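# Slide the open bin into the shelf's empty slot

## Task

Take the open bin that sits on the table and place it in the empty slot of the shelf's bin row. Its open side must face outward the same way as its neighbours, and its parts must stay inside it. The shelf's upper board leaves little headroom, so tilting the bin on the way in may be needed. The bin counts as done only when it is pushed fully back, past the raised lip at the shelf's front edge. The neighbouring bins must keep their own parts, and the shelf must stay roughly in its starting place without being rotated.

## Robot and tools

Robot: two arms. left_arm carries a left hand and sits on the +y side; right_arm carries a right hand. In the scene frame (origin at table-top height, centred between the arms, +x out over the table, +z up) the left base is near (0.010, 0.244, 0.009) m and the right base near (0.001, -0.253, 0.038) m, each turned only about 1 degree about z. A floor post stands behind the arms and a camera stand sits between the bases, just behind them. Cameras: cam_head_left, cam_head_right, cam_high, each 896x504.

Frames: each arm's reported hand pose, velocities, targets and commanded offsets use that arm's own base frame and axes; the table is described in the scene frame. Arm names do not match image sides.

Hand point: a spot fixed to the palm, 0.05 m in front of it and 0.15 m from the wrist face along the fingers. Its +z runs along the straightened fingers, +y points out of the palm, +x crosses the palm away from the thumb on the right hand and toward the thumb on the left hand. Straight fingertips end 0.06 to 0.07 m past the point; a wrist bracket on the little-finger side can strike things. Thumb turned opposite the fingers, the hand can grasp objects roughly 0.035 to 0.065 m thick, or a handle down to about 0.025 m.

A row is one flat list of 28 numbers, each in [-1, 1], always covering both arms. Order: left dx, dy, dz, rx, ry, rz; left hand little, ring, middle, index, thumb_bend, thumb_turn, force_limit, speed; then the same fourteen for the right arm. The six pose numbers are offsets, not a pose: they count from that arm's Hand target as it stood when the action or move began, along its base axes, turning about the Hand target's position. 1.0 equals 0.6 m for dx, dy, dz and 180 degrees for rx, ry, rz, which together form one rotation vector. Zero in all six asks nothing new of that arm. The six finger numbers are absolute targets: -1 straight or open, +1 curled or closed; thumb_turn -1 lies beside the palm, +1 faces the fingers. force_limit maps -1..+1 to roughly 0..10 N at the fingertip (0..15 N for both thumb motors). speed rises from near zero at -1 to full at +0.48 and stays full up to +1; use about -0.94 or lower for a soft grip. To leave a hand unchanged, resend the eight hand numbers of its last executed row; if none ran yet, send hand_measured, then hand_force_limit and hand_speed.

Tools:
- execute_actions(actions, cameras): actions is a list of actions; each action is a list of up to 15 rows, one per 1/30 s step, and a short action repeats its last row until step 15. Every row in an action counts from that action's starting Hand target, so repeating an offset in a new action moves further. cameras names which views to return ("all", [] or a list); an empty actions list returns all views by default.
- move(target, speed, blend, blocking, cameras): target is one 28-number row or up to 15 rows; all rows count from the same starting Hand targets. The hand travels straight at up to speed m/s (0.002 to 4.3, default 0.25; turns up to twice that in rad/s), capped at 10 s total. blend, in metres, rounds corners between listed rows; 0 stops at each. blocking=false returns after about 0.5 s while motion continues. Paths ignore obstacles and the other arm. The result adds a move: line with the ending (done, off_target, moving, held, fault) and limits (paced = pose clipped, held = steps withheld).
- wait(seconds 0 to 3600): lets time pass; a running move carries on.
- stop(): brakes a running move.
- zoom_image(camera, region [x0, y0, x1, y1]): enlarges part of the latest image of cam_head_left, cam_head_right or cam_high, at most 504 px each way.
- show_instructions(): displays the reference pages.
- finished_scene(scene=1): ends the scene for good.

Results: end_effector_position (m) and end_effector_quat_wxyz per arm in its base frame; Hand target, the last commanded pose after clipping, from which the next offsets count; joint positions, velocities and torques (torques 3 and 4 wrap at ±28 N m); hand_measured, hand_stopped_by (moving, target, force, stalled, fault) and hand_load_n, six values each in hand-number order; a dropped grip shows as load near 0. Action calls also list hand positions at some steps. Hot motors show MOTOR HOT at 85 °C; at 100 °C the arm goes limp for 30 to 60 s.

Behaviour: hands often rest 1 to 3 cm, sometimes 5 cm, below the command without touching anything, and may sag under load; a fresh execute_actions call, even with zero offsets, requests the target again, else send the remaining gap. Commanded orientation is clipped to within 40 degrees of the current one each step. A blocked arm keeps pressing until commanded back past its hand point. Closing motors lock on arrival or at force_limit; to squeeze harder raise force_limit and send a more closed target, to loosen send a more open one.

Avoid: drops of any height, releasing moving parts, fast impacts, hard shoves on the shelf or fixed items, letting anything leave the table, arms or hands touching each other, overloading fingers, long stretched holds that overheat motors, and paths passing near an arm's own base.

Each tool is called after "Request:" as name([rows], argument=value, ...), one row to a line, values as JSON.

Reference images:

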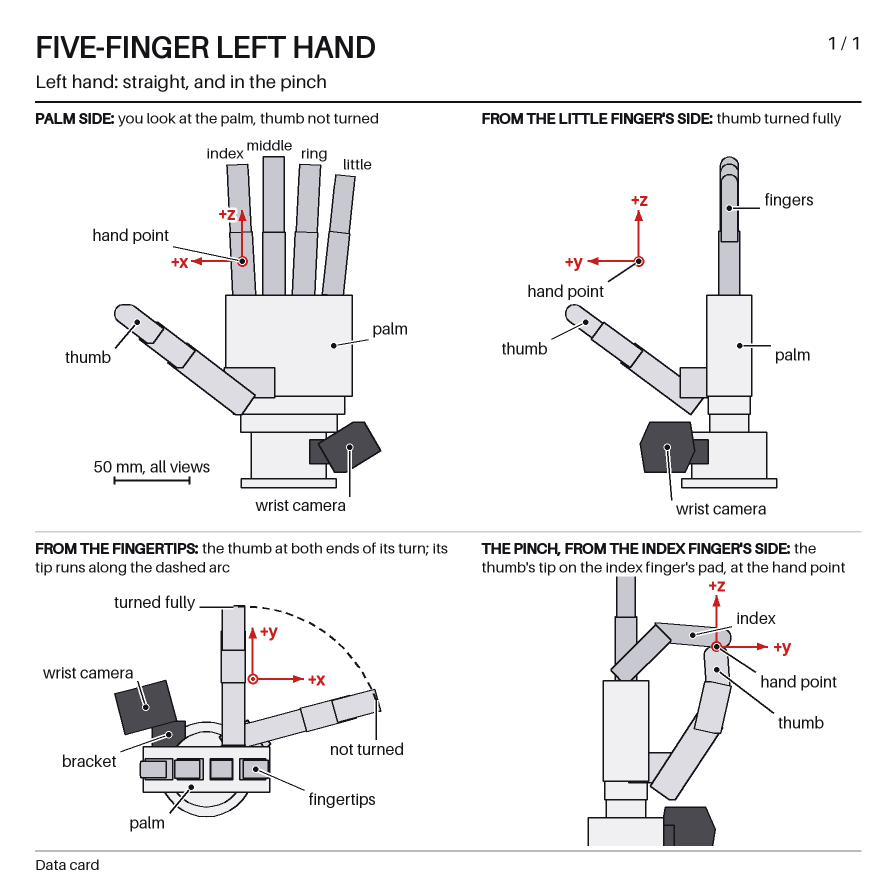

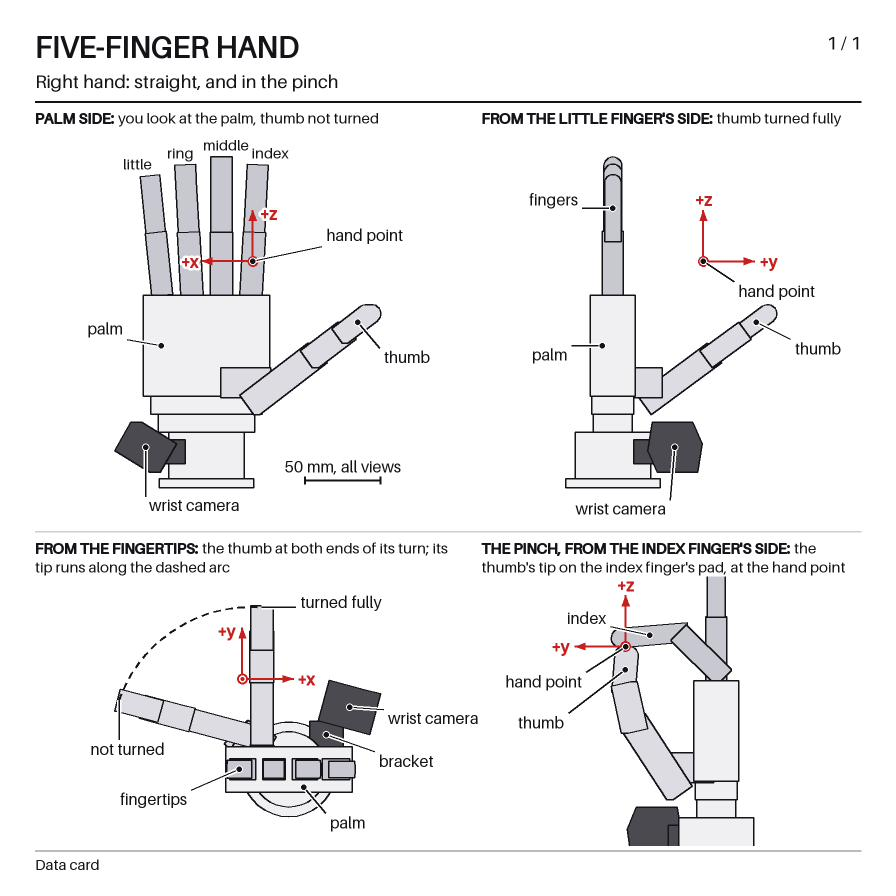

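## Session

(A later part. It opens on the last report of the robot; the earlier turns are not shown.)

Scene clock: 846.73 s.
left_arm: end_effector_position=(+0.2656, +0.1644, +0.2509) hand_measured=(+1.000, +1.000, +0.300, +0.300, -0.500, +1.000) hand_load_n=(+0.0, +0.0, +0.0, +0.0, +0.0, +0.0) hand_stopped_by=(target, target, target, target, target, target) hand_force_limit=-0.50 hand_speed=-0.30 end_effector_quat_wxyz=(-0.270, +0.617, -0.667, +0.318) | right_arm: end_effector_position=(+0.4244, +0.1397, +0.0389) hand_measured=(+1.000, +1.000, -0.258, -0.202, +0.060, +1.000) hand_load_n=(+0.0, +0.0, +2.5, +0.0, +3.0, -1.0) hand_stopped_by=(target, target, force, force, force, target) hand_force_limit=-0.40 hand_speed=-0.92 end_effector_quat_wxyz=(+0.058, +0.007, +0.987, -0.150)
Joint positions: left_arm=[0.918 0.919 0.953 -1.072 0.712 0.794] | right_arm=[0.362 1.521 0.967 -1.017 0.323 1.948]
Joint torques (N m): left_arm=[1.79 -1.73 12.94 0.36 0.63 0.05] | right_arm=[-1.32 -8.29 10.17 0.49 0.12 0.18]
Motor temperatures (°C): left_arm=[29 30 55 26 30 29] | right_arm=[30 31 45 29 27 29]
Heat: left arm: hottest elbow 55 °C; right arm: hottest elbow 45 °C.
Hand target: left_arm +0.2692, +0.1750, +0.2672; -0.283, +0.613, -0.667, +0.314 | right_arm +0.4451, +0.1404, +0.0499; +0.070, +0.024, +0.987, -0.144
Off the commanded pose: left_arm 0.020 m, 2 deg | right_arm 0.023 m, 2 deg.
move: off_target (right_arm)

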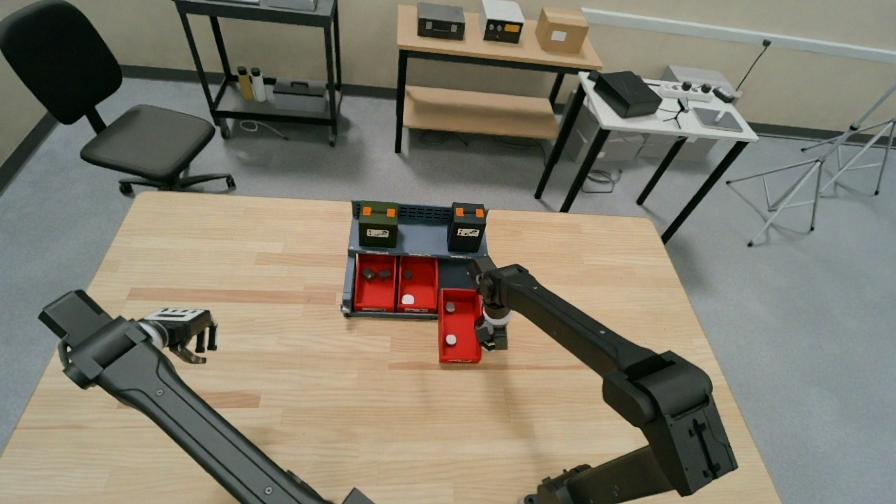

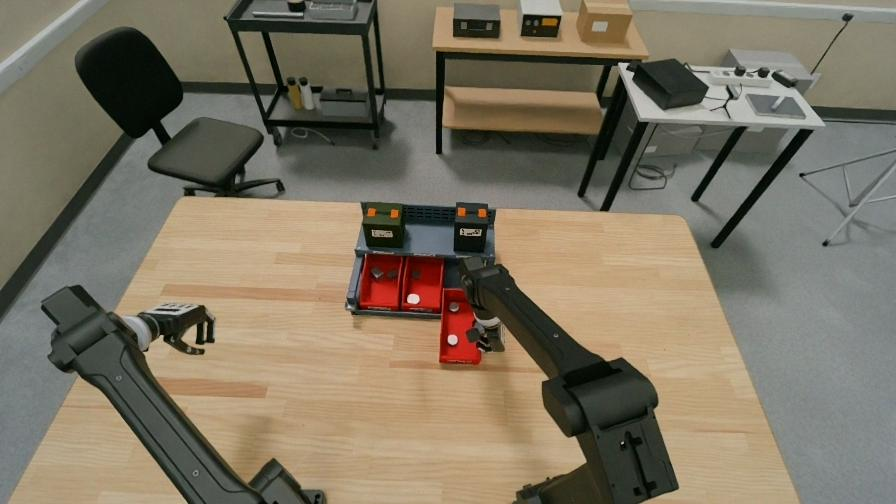

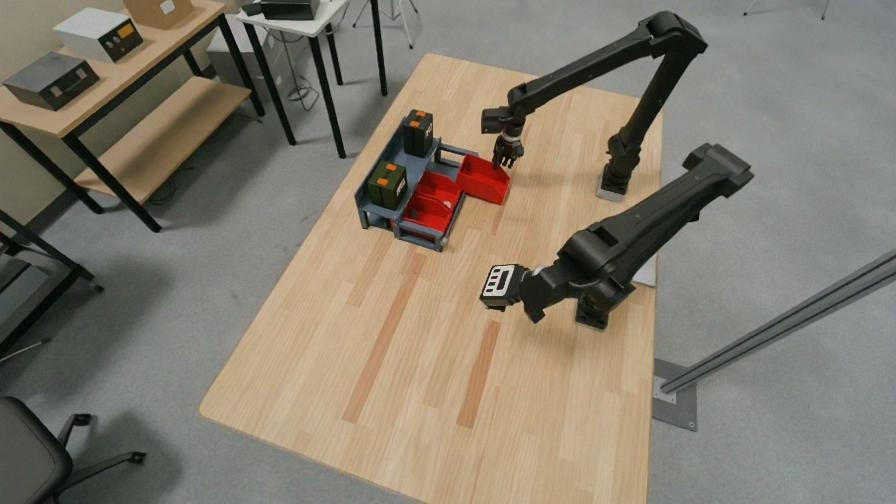

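Request:
move(target=[0,0,0,0,0,0,1,1,0.3,0.3,-0.5,1,-0.5,-0.3,-0.038,0.0,-0.05,0,-0.05,0,1,1,0.1,0.12,0.35,1,-0.4,-0.92], speed=0.05, cameras=["all"])

Request:
zoom_image(camera="cam_head_left", region=[410, 250, 530, 370])

Request:
zoom_image(camera="cam_head_right", region=[410, 250, 530, 370])

Request:
zoom_image(camera="cam_high", region=[440, 130, 530, 220])

Scene clock: 856.63 s.
left_arm: end_effector_position=(+0.2656, +0.1644, +0.2509) hand_measured=(+1.000, +1.000, +0.300, +0.300, -0.500, +1.000) hand_load_n=(+0.0, +0.5, +0.0, +0.0, +0.0, +0.0) hand_stopped_by=(target, target, target, target, target, target) hand_force_limit=-0.50 hand_speed=-0.30 end_effector_quat_wxyz=(-0.270, +0.617, -0.667, +0.318) | right_arm: end_effector_position=(+0.4311, +0.1397, +0.0325) hand_measured=(+1.000, +1.000, -0.258, -0.202, +0.060, +1.000) hand_load_n=(+0.0, -1.0, +1.5, +0.0, +5.5, +2.0) hand_stopped_by=(target, target, force, force, force, target) hand_force_limit=-0.40 hand_speed=-0.92 end_effector_quat_wxyz=(+0.157, +0.036, +0.977, -0.139)
Joint positions: left_arm=[0.918 0.919 0.953 -1.072 0.712 0.794] | right_arm=[0.389 1.449 0.815 -0.756 0.385 1.998]
Joint torques (N m): left_arm=[1.85 -1.67 12.93 0.38 0.63 0.05] | right_arm=[0.56 -6.83 5.5 1.18 0.16 0.18]
Motor temperatures (°C): left_arm=[29 30 55 26 30 29] | right_arm=[30 31 45 29 27 29]
Heat: left arm: hottest elbow 55 °C; right arm: hottest elbow 45 °C.
Hand target: left_arm +0.2692, +0.1750, +0.2672; -0.283, +0.613, -0.667, +0.314 | right_arm +0.4223, +0.1404, +0.0200; +0.148, +0.035, +0.978, -0.142
Off the commanded pose: left_arm 0.020 m, 2 deg | right_arm 0.015 m, 1 deg.
move: off_target (right_arm)

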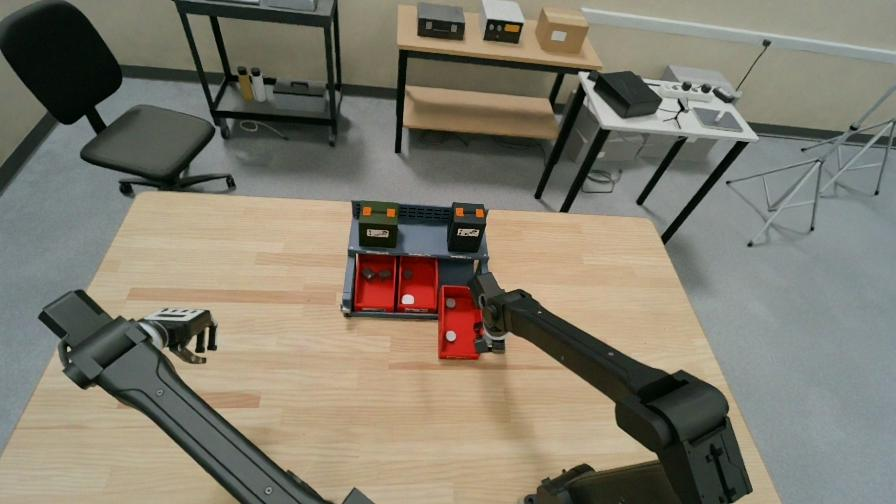

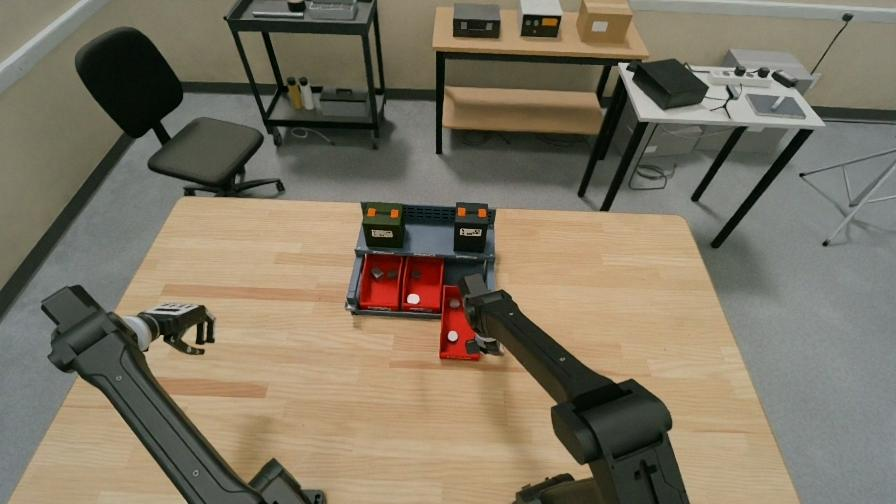

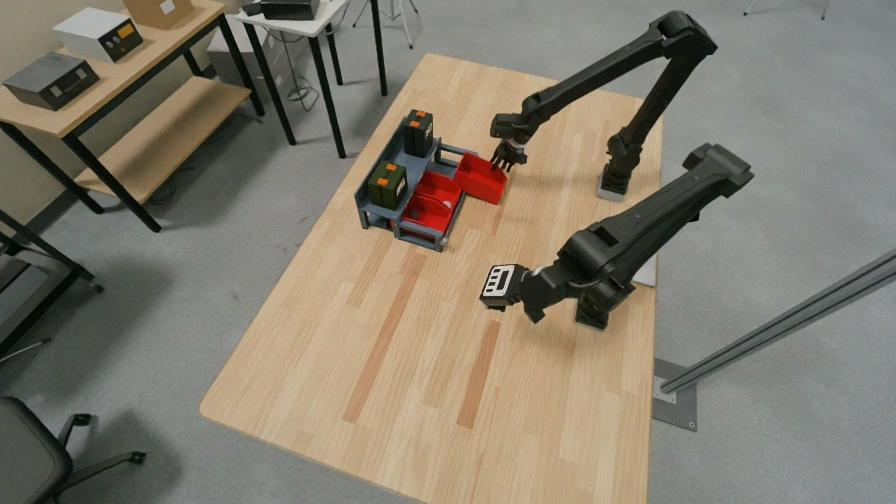

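Scaled by 4.200 from the camera's image (finer frame: 1280x720).

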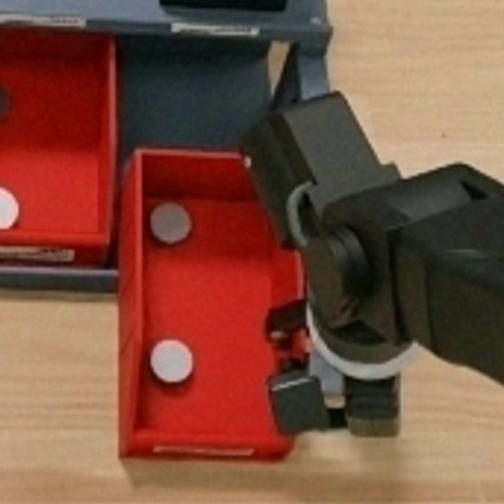

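Scaled by 4.200 from the camera's image (finer frame: 1280x720).

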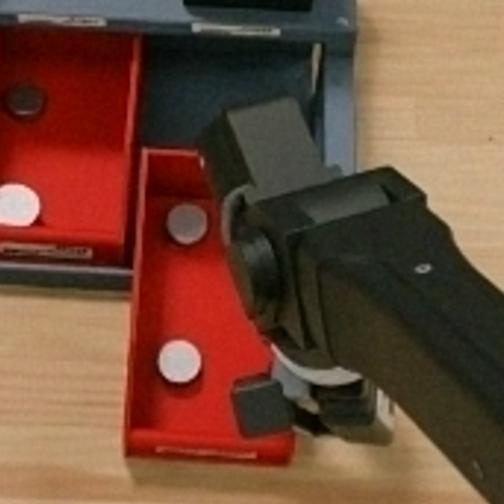

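Scaled by 5.600 from the camera's image (finer frame: 1280x720).

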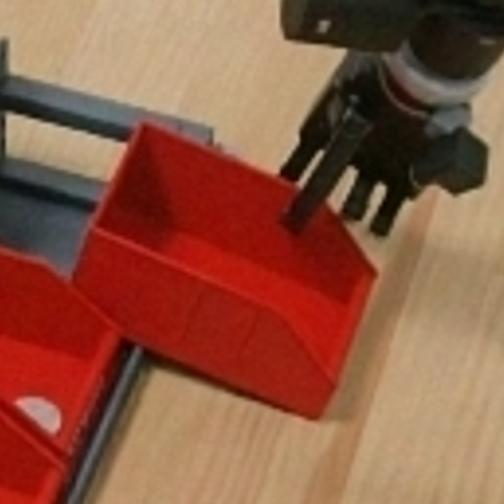

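Request:
move(target=[0,0,0,0,0,0,1,1,0.3,0.3,-0.5,1,-0.5,-0.3,-0.012,0.0,-0.012,0,-0.01,0,1,1,0.1,0.12,0.35,1,-0.4,-0.92], speed=0.05, cameras=["all"])

Request:
zoom_image(camera="cam_head_left", region=[410, 250, 530, 370])

Request:
zoom_image(camera="cam_high", region=[440, 130, 530, 220])

Scene clock: 862.13 s.
left_arm: end_effector_position=(+0.2656, +0.1644, +0.2509) hand_measured=(+1.000, +1.000, +0.300, +0.300, -0.500, +1.000) hand_load_n=(+0.0, +0.0, +0.0, +0.0, +0.0, +0.0) hand_stopped_by=(target, target, target, target, target, target) hand_force_limit=-0.50 hand_speed=-0.30 end_effector_quat_wxyz=(-0.270, +0.617, -0.667, +0.318) | right_arm: end_effector_position=(+0.4290, +0.1412, +0.0318) hand_measured=(+1.000, +1.000, -0.258, -0.202, +0.058, +1.000) hand_load_n=(+0.0, -2.0, +1.5, +0.0, +7.5, +2.5) hand_stopped_by=(target, target, force, force, force, target) hand_force_limit=-0.40 hand_speed=-0.92 end_effector_quat_wxyz=(+0.181, +0.040, +0.973, -0.136)
Joint positions: left_arm=[0.918 0.919 0.953 -1.072 0.712 0.794] | right_arm=[0.403 1.429 0.773 -0.691 0.402 2.011]
Joint torques (N m): left_arm=[1.85 -1.73 12.93 0.39 0.63 0.06] | right_arm=[0.56 -6.12 5.05 1.06 0.09 0.18]
Motor temperatures (°C): left_arm=[29 30 55 26 30 29] | right_arm=[30 31 44 29 27 29]
Heat: left arm: hottest elbow 55 °C; right arm: hottest elbow 44 °C.
Hand target: left_arm +0.2692, +0.1750, +0.2672; -0.283, +0.613, -0.667, +0.314 | right_arm +0.4151, +0.1404, +0.0127; +0.163, +0.038, +0.976, -0.141
Off the commanded pose: left_arm 0.020 m, 2 deg | right_arm 0.024 m, 2 deg.
move: off_target (right_arm)

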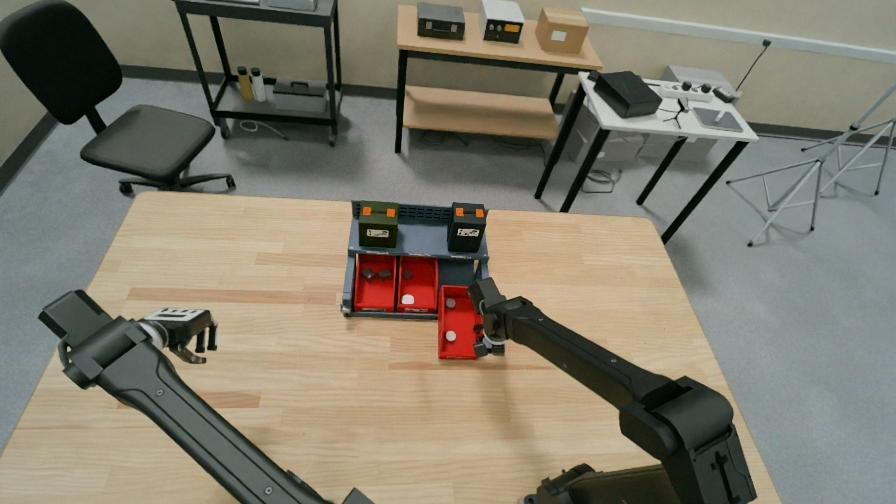

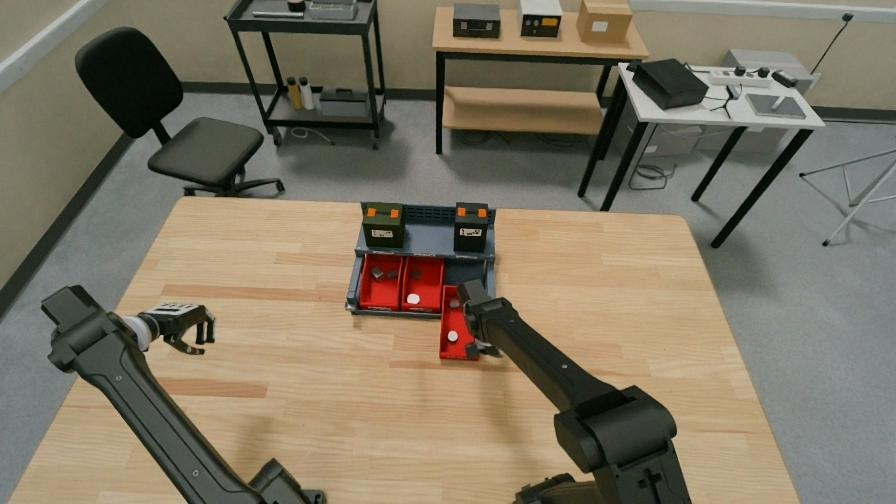

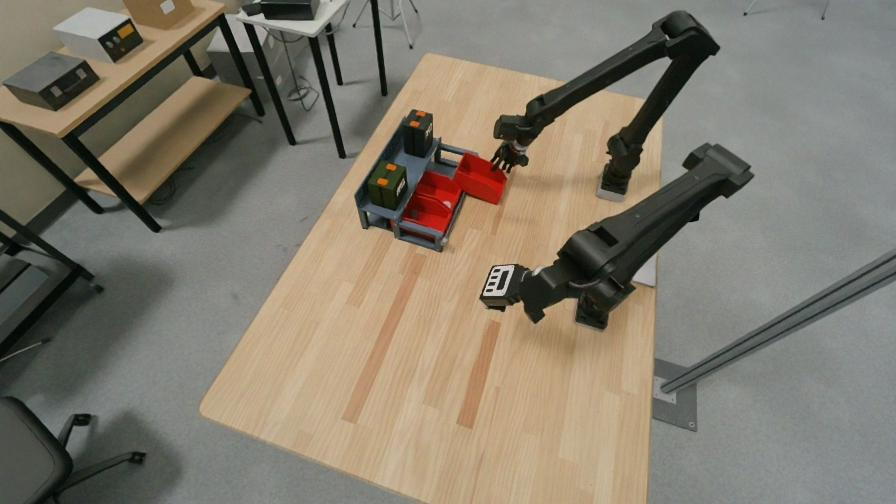

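Scaled by 4.200 from the camera's image (finer frame: 1280x720).

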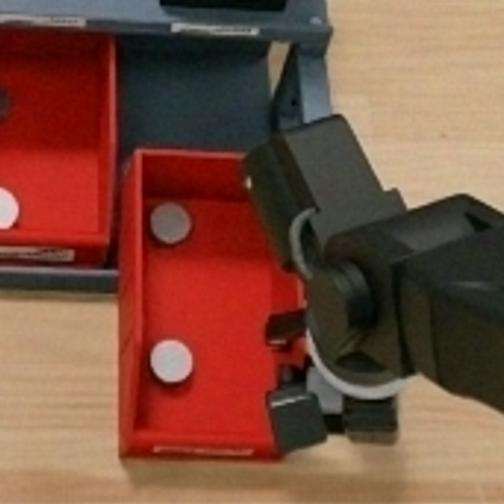

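Scaled by 5.600 from the camera's image (finer frame: 1280x720).

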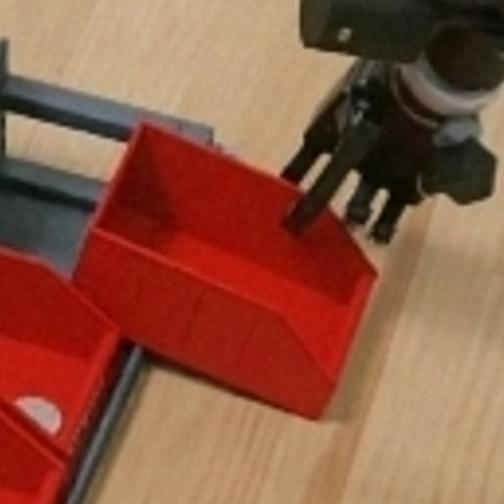

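Request:
move(target=[0,0,0,0,0,0,1,1,0.3,0.3,-0.5,1,-0.5,-0.3,0.016,0.0,0.02,0,0.005,0,1,1,0.1,0.12,0.35,1,-0.4,-0.92], speed=0.05, cameras=[])

Request:
move(target=[0,0,0,0,0,0,1,1,0.3,0.3,-0.5,1,-0.5,-0.3,0,0,0,0,0,0,1,1,0.1,0.12,-0.3,1,-0.4,-0.85], speed=0.05, cameras=["all"])

Request:
zoom_image(camera="cam_head_left", region=[410, 250, 530, 370])

Request:
zoom_image(camera="cam_high", region=[440, 130, 530, 220])

Scene clock: 866.73 s.
left_arm: end_effector_position=(+0.2656, +0.1644, +0.2509) hand_measured=(+1.000, +1.000, +0.300, +0.300, -0.500, +1.000) hand_load_n=(+0.0, +0.0, +0.0, +0.0, +0.0, +0.0) hand_stopped_by=(target, target, target, target, target, target) hand_force_limit=-0.50 hand_speed=-0.30 end_effector_quat_wxyz=(-0.270, +0.617, -0.667, +0.318) | right_arm: end_effector_position=(+0.4250, +0.1405, +0.0313) hand_measured=(+1.000, +1.000, -0.258, -0.202, +0.058, +1.000) hand_load_n=(+0.5, -0.5, +1.5, +0.5, +5.5, +1.0) hand_stopped_by=(target, target, force, force, force, target) hand_force_limit=-0.40 hand_speed=-0.92 end_effector_quat_wxyz=(+0.170, +0.038, +0.975, -0.139)
Joint positions: left_arm=[0.918 0.919 0.953 -1.072 0.712 0.794] | right_arm=[0.403 1.429 0.78 -0.722 0.397 2.012]
Joint torques (N m): left_arm=[1.79 -1.73 12.94 0.39 0.63 0.06] | right_arm=[-0.44 -5.77 7.95 0.17 -0.06 0.02]
Motor temperatures (°C): left_arm=[29 30 56 26 30 29] | right_arm=[30 31 43 29 27 29]
Heat: left arm: hottest elbow 56 °C; right arm: hottest elbow 43 °C.
Hand target: left_arm +0.2692, +0.1750, +0.2672; -0.283, +0.613, -0.667, +0.314 | right_arm +0.4245, +0.1404, +0.0245; +0.155, +0.036, +0.977, -0.141
Off the commanded pose: left_arm 0.020 m, 2 deg | right_arm 0.007 m, 2 deg.
move: done

Scene clock: 868.67 s.
left_arm: end_effector_position=(+0.2656, +0.1644, +0.2509) hand_measured=(+1.000, +1.000, +0.300, +0.300, -0.500, +1.000) hand_load_n=(+0.0, +0.0, +0.5, +0.0, +0.0, +0.0) hand_stopped_by=(target, target, target, target, target, target) hand_force_limit=-0.50 hand_speed=-0.30 end_effector_quat_wxyz=(-0.270, +0.617, -0.667, +0.318) | right_arm: end_effector_position=(+0.4205, +0.1398, +0.0240) hand_measured=(+1.000, +1.000, -0.258, -0.202, -0.300, +1.000) hand_load_n=(+0.0, -0.5, +0.0, +0.0, +0.0, +0.0) hand_stopped_by=(target, target, force, force, target, target) hand_force_limit=-0.40 hand_speed=-0.85 end_effector_quat_wxyz=(+0.158, +0.035, +0.977, -0.142)
Joint positions: left_arm=[0.918 0.919 0.953 -1.072 0.712 0.794] | right_arm=[0.403 1.443 0.78 -0.733 0.392 2.012]
Joint torques (N m): left_arm=[1.85 -1.73 12.93 0.39 0.63 0.05] | right_arm=[-0.56 -7 7.87 0.55 0.14 0.03]
Motor temperatures (°C): left_arm=[29 30 56 26 30 29] | right_arm=[30 31 43 29 27 29]
Heat: left arm: hottest elbow 56 °C; right arm: hottest elbow 43 °C.
Hand target: left_arm +0.2692, +0.1750, +0.2672; -0.283, +0.613, -0.667, +0.314 | right_arm +0.4246, +0.1405, +0.0246; +0.155, +0.036, +0.977, -0.141
Off the commanded pose: left_arm 0.020 m, 2 deg | right_arm 0.004 m, 0 deg.
move: done

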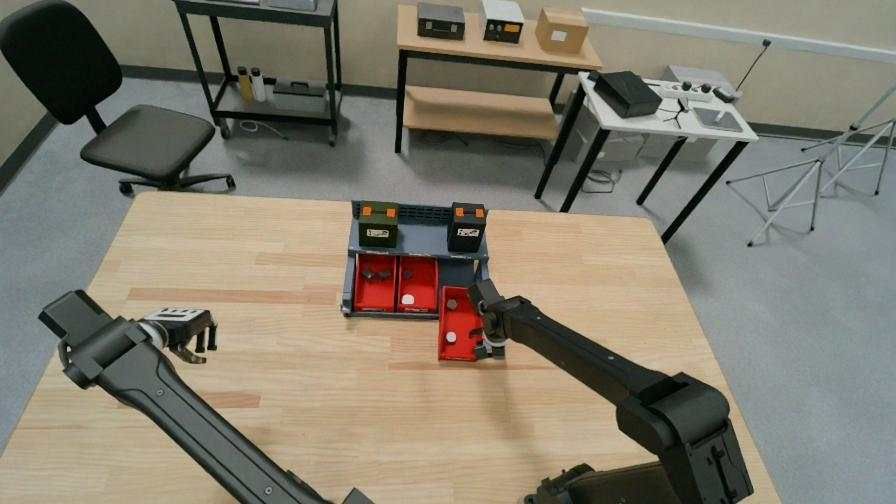

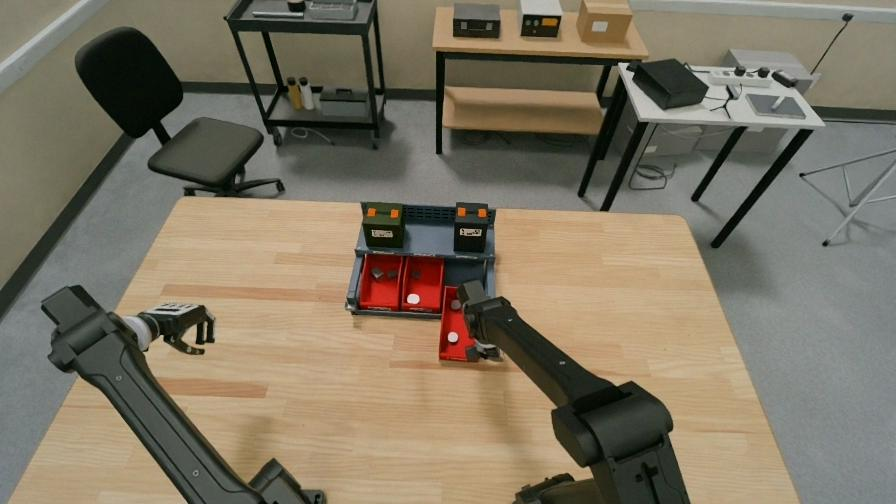

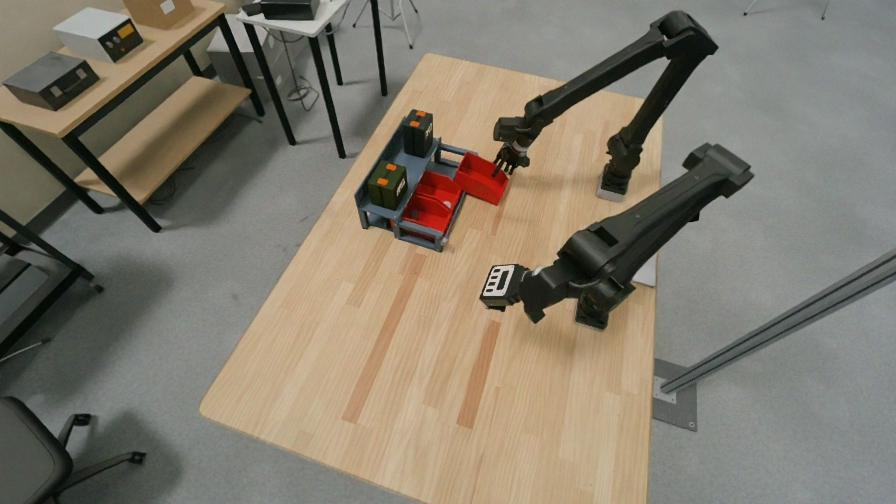

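Scaled by 4.200 from the camera's image (finer frame: 1280x720).

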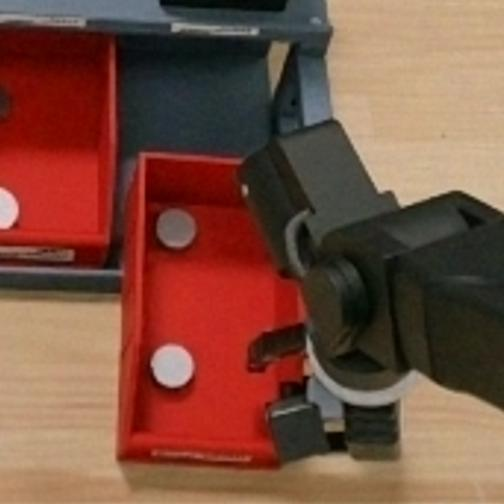

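Scaled by 5.600 from the camera's image (finer frame: 1280x720).

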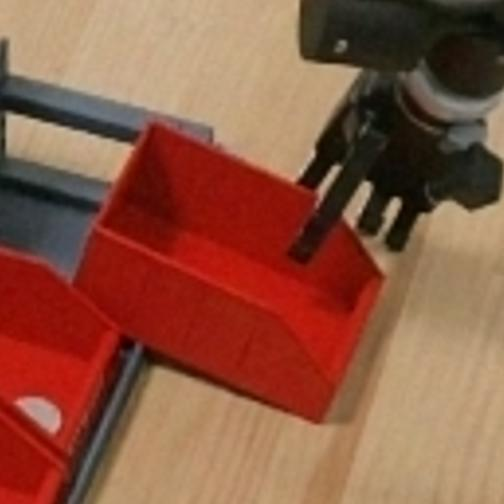

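Request:
move([
  [0,0,0,0,0,0,1,1,0.3,0.3,-0.5,1,-0.5,-0.3,0,0,0,0,0.0,0,1,1,-0.45,-0.45,-1,1,-0.4,-0.6],
  [0,0,0,0,0,0,1,1,0.3,0.3,-0.5,1,-0.5,-0.3,0,-0.015,0.25,0,0.0,0,1,1,-0.45,-0.45,-1,1,-0.4,-0.6],
  [0,0,0,0,0,0,1,1,0.3,0.3,-0.5,1,-0.5,-0.3,-0.2,-0.5,0.3,0,0.0,0,1,1,-0.45,-0.45,-1,1,-0.4,-0.6],
], speed=0.15, blend=[0,0.03,0], cameras=["all"])

Request:
zoom_image(camera="cam_high", region=[430, 130, 530, 230])

Request:
zoom_image(camera="cam_head_left", region=[410, 250, 510, 370])

Request:
zoom_image(camera="cam_head_right", region=[410, 250, 510, 370])

Scene clock: 877.87 s.
left_arm: end_effector_position=(+0.2656, +0.1644, +0.2509) hand_measured=(+1.000, +1.000, +0.300, +0.300, -0.500, +1.000) hand_load_n=(+0.0, +0.5, +0.0, +0.0, +0.5, +0.0) hand_stopped_by=(target, target, target, target, target, target) hand_force_limit=-0.50 hand_speed=-0.30 end_effector_quat_wxyz=(-0.270, +0.617, -0.667, +0.318) | right_arm: end_effector_position=(+0.2972, -0.1509, +0.1941) hand_measured=(+1.000, +1.000, -0.450, -0.450, -1.000, +1.000) hand_load_n=(+0.0, +0.0, +0.0, +0.0, +0.0, +0.0) hand_stopped_by=(target, target, target, target, target, target) hand_force_limit=-0.40 hand_speed=-0.60 end_effector_quat_wxyz=(+0.144, +0.036, +0.980, -0.133)
Joint positions: left_arm=[0.918 0.919 0.953 -1.072 0.712 0.794] | right_arm=[-0.638 0.932 0.861 -1.109 0.056 0.995]
Joint torques (N m): left_arm=[1.85 -1.73 12.94 0.38 0.63 0.05] | right_arm=[-0.91 -1.85 10.58 1.58 -0.13 -0.03]
Motor temperatures (°C): left_arm=[29 29 56 26 30 29] | right_arm=[30 31 43 29 27 29]
Heat: left arm: hottest elbow 56 °C; right arm: hottest elbow 43 °C.
Hand target: left_arm +0.2692, +0.1750, +0.2672; -0.283, +0.613, -0.667, +0.314 | right_arm +0.3045, -0.1595, +0.2046; +0.155, +0.036, +0.977, -0.141
Off the commanded pose: left_arm 0.020 m, 2 deg | right_arm 0.015 m, 2 deg.
move: off_target (right_arm)

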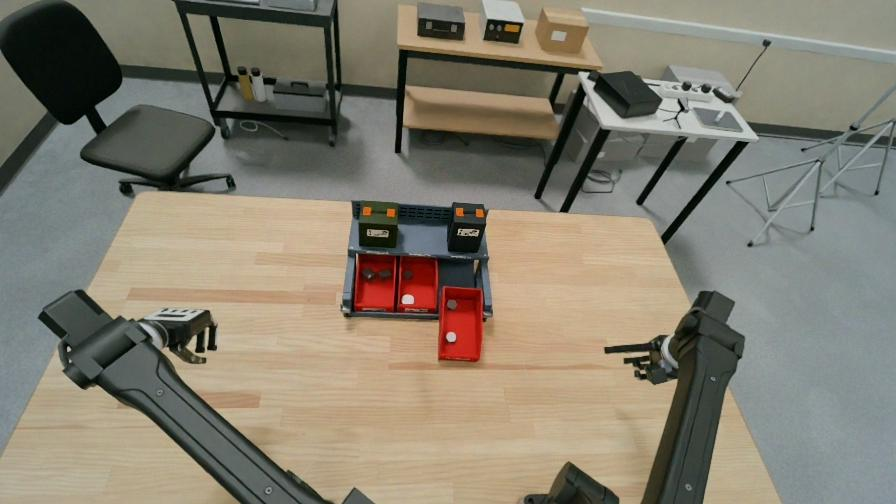

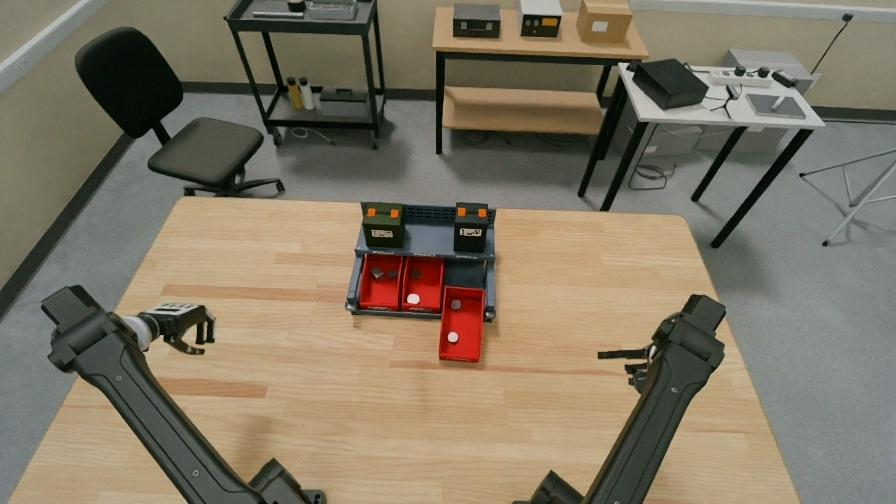

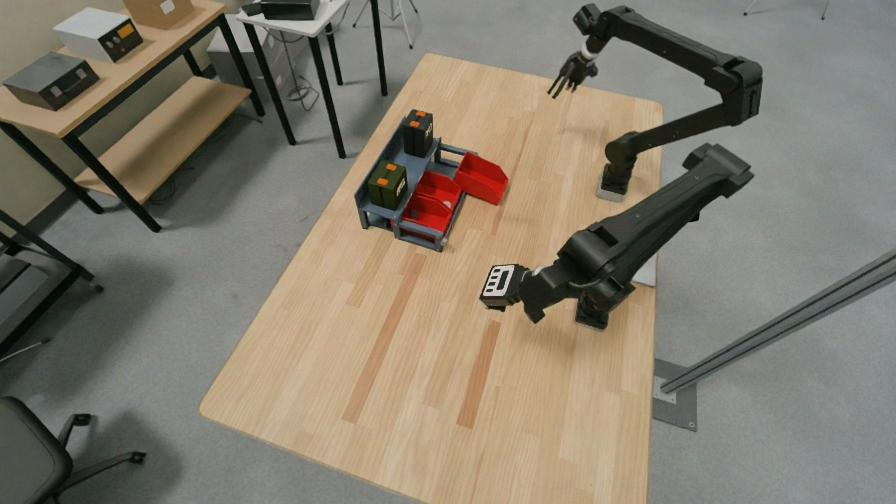

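Scaled by 5.040 from the camera's image (finer frame: 1280x720).

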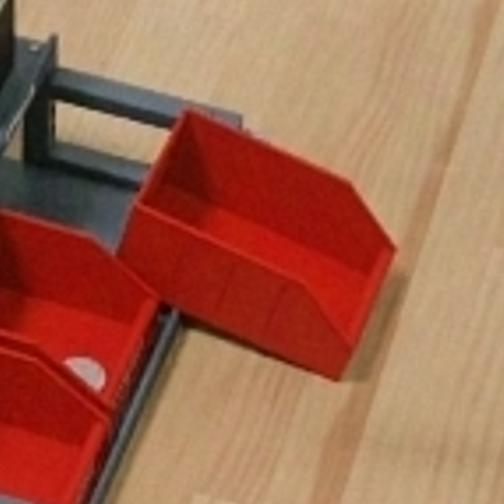

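Scaled by 4.200 from the camera's image (finer frame: 1280x720).

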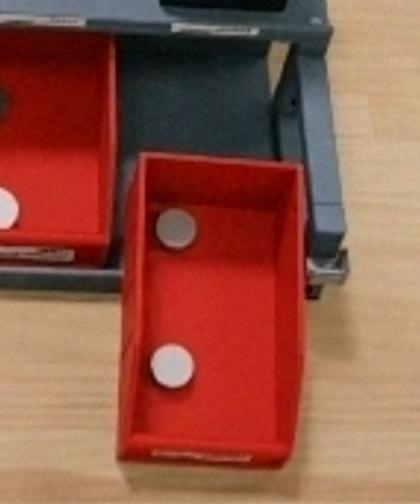

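Scaled by 4.200 from the camera's image (finer frame: 1280x720).

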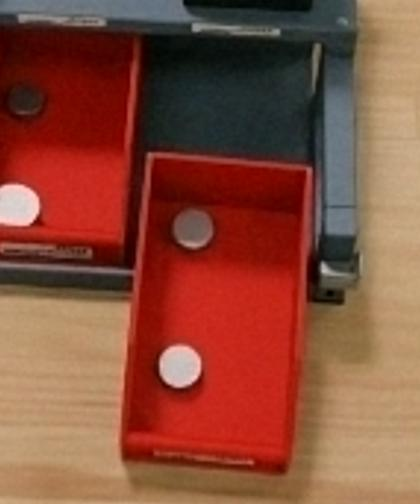

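Request:
move([
  [0.10,-0.35,-0.02,-0.103,0.0517,0.2227,1,1,-0.36,-0.36,-1,1,-0.5,-0.3,0,0,0,0,0.0,0,1,1,-0.45,-0.45,-1,1,-0.4,-0.6],
  [0.2163,-0.7672,-0.19,-0.206,0.1033,0.4454,1,1,-0.36,-0.36,-1,1,-0.5,-0.3,0,0,0,0,0.0,0,1,1,-0.45,-0.45,-1,1,-0.4,-0.6],
], speed=0.25, blend=0.05, cameras=["all"])

Scene clock: 899.53 s.
left_arm: end_effector_position=(+0.3913, -0.2732, +0.1433) hand_measured=(+1.000, +1.000, -0.360, -0.360, -1.000, +1.000) hand_load_n=(+0.0, +0.0, +0.0, +0.0, +0.0, +0.0) hand_stopped_by=(target, target, target, target, target, target) hand_force_limit=-0.50 hand_speed=-0.30 end_effector_quat_wxyz=(-0.110, +0.981, -0.078, +0.140) | right_arm: end_effector_position=(+0.2972, -0.1509, +0.1941) hand_measured=(+1.000, +1.000, -0.450, -0.450, -1.000, +1.000) hand_load_n=(+0.0, +0.0, +0.0, +0.0, +0.0, +0.0) hand_stopped_by=(target, target, target, target, target, target) hand_force_limit=-0.40 hand_speed=-0.60 end_effector_quat_wxyz=(+0.144, +0.036, +0.980, -0.133)
Joint positions: left_arm=[-0.668 1.4 1.107 -1.162 -0.34 -2.059] | right_arm=[-0.638 0.932 0.861 -1.109 0.056 0.995]
Joint torques (N m): left_arm=[0.5 -6.36 11.58 -0.27 -0.09 -0.14] | right_arm=[-0.85 -1.9 10.59 1.61 -0.12 -0.04]
Motor temperatures (°C): left_arm=[29 29 56 26 29 29] | right_arm=[30 31 45 29 27 29]
Heat: left arm: hottest elbow 56 °C; right arm: hottest elbow 45 °C.
Hand target: left_arm +0.3991, -0.2852, +0.1532; -0.122, +0.981, -0.034, +0.148 | right_arm +0.3045, -0.1596, +0.2046; +0.155, +0.037, +0.977, -0.141
Off the commanded pose: left_arm 0.017 m, 5 deg | right_arm 0.015 m, 2 deg.
joint sent to its limit (left arm) — joint 6 (wrist roll), lower limit. The joint targets are off in orientation, not in position.
move: off_target (left_arm)

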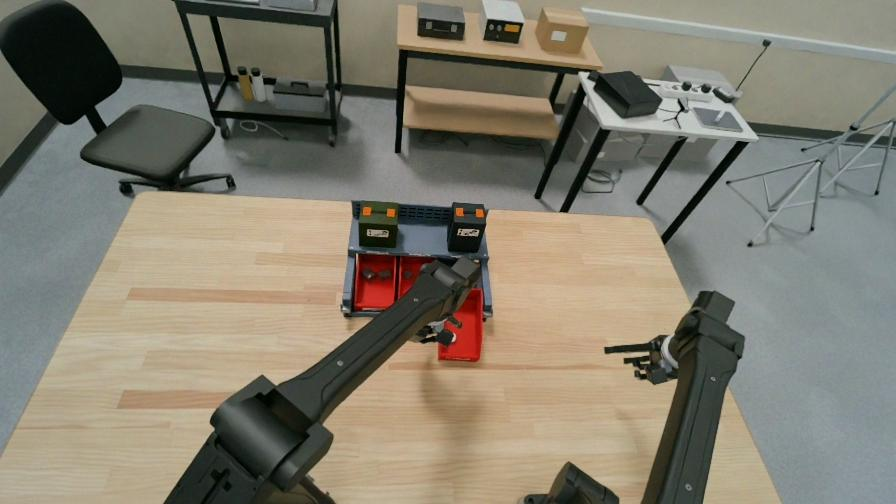

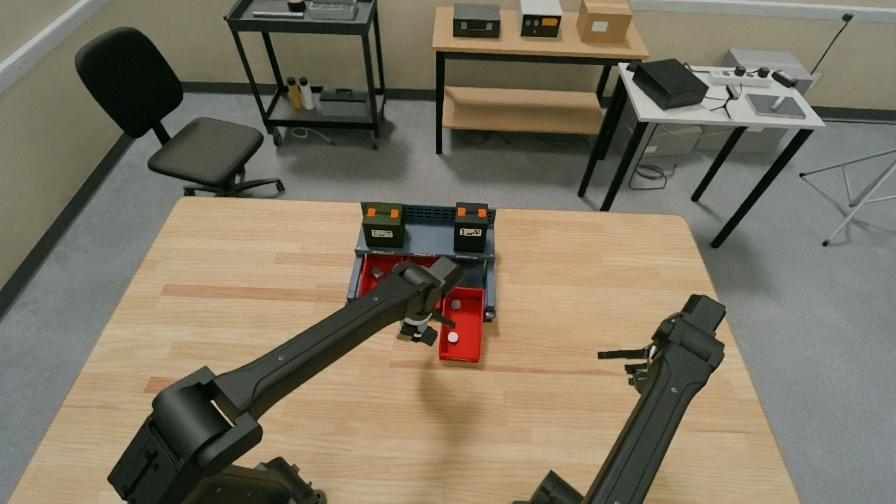

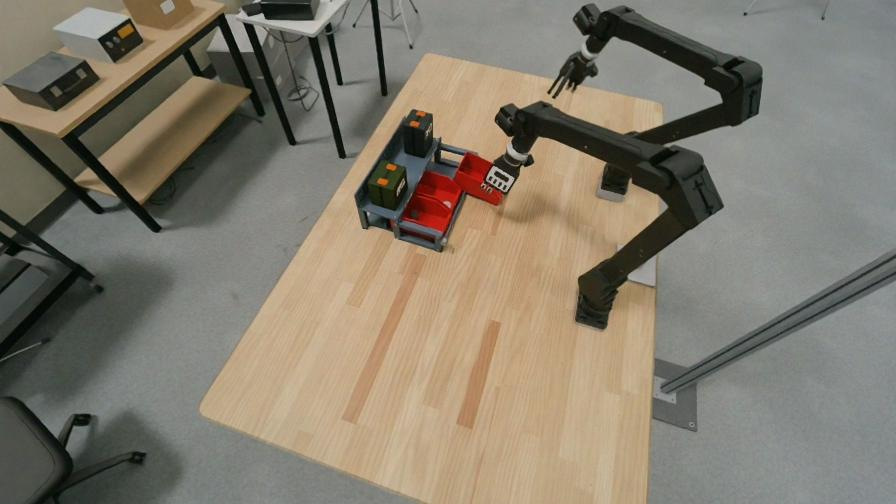

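Request:
zoom_image(camera="cam_high", region=[440, 130, 540, 230])

Request:
zoom_image(camera="cam_head_left", region=[400, 250, 500, 370])

Request:
zoom_image(camera="cam_head_right", region=[390, 250, 510, 370])

Scaled by 5.040 from the camera's image (finer frame: 1280x720).

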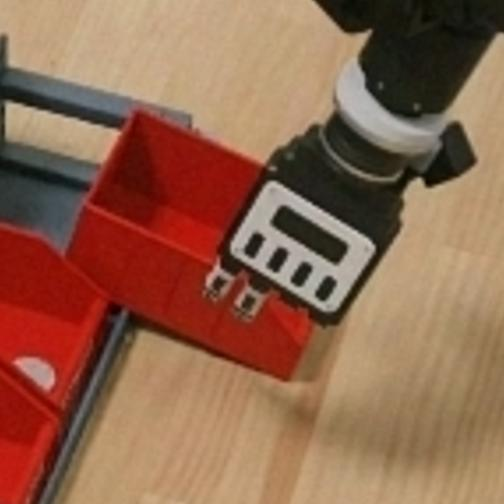

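Scaled by 4.200 from the camera's image (finer frame: 1280x720).

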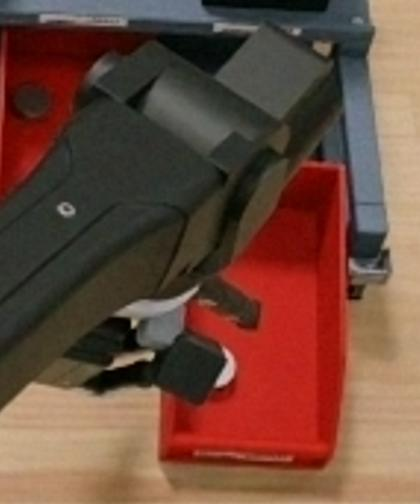

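Scaled by 4.200 from the camera's image (finer frame: 1280x720).

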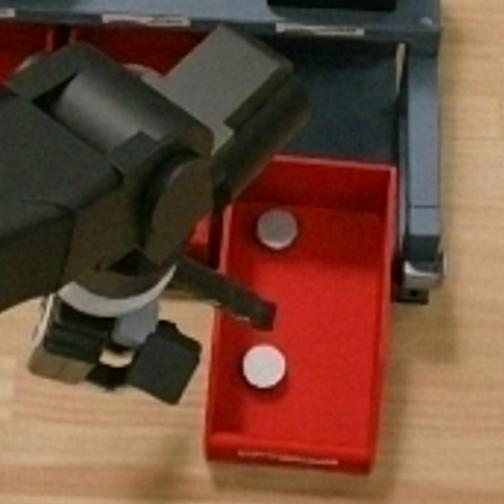

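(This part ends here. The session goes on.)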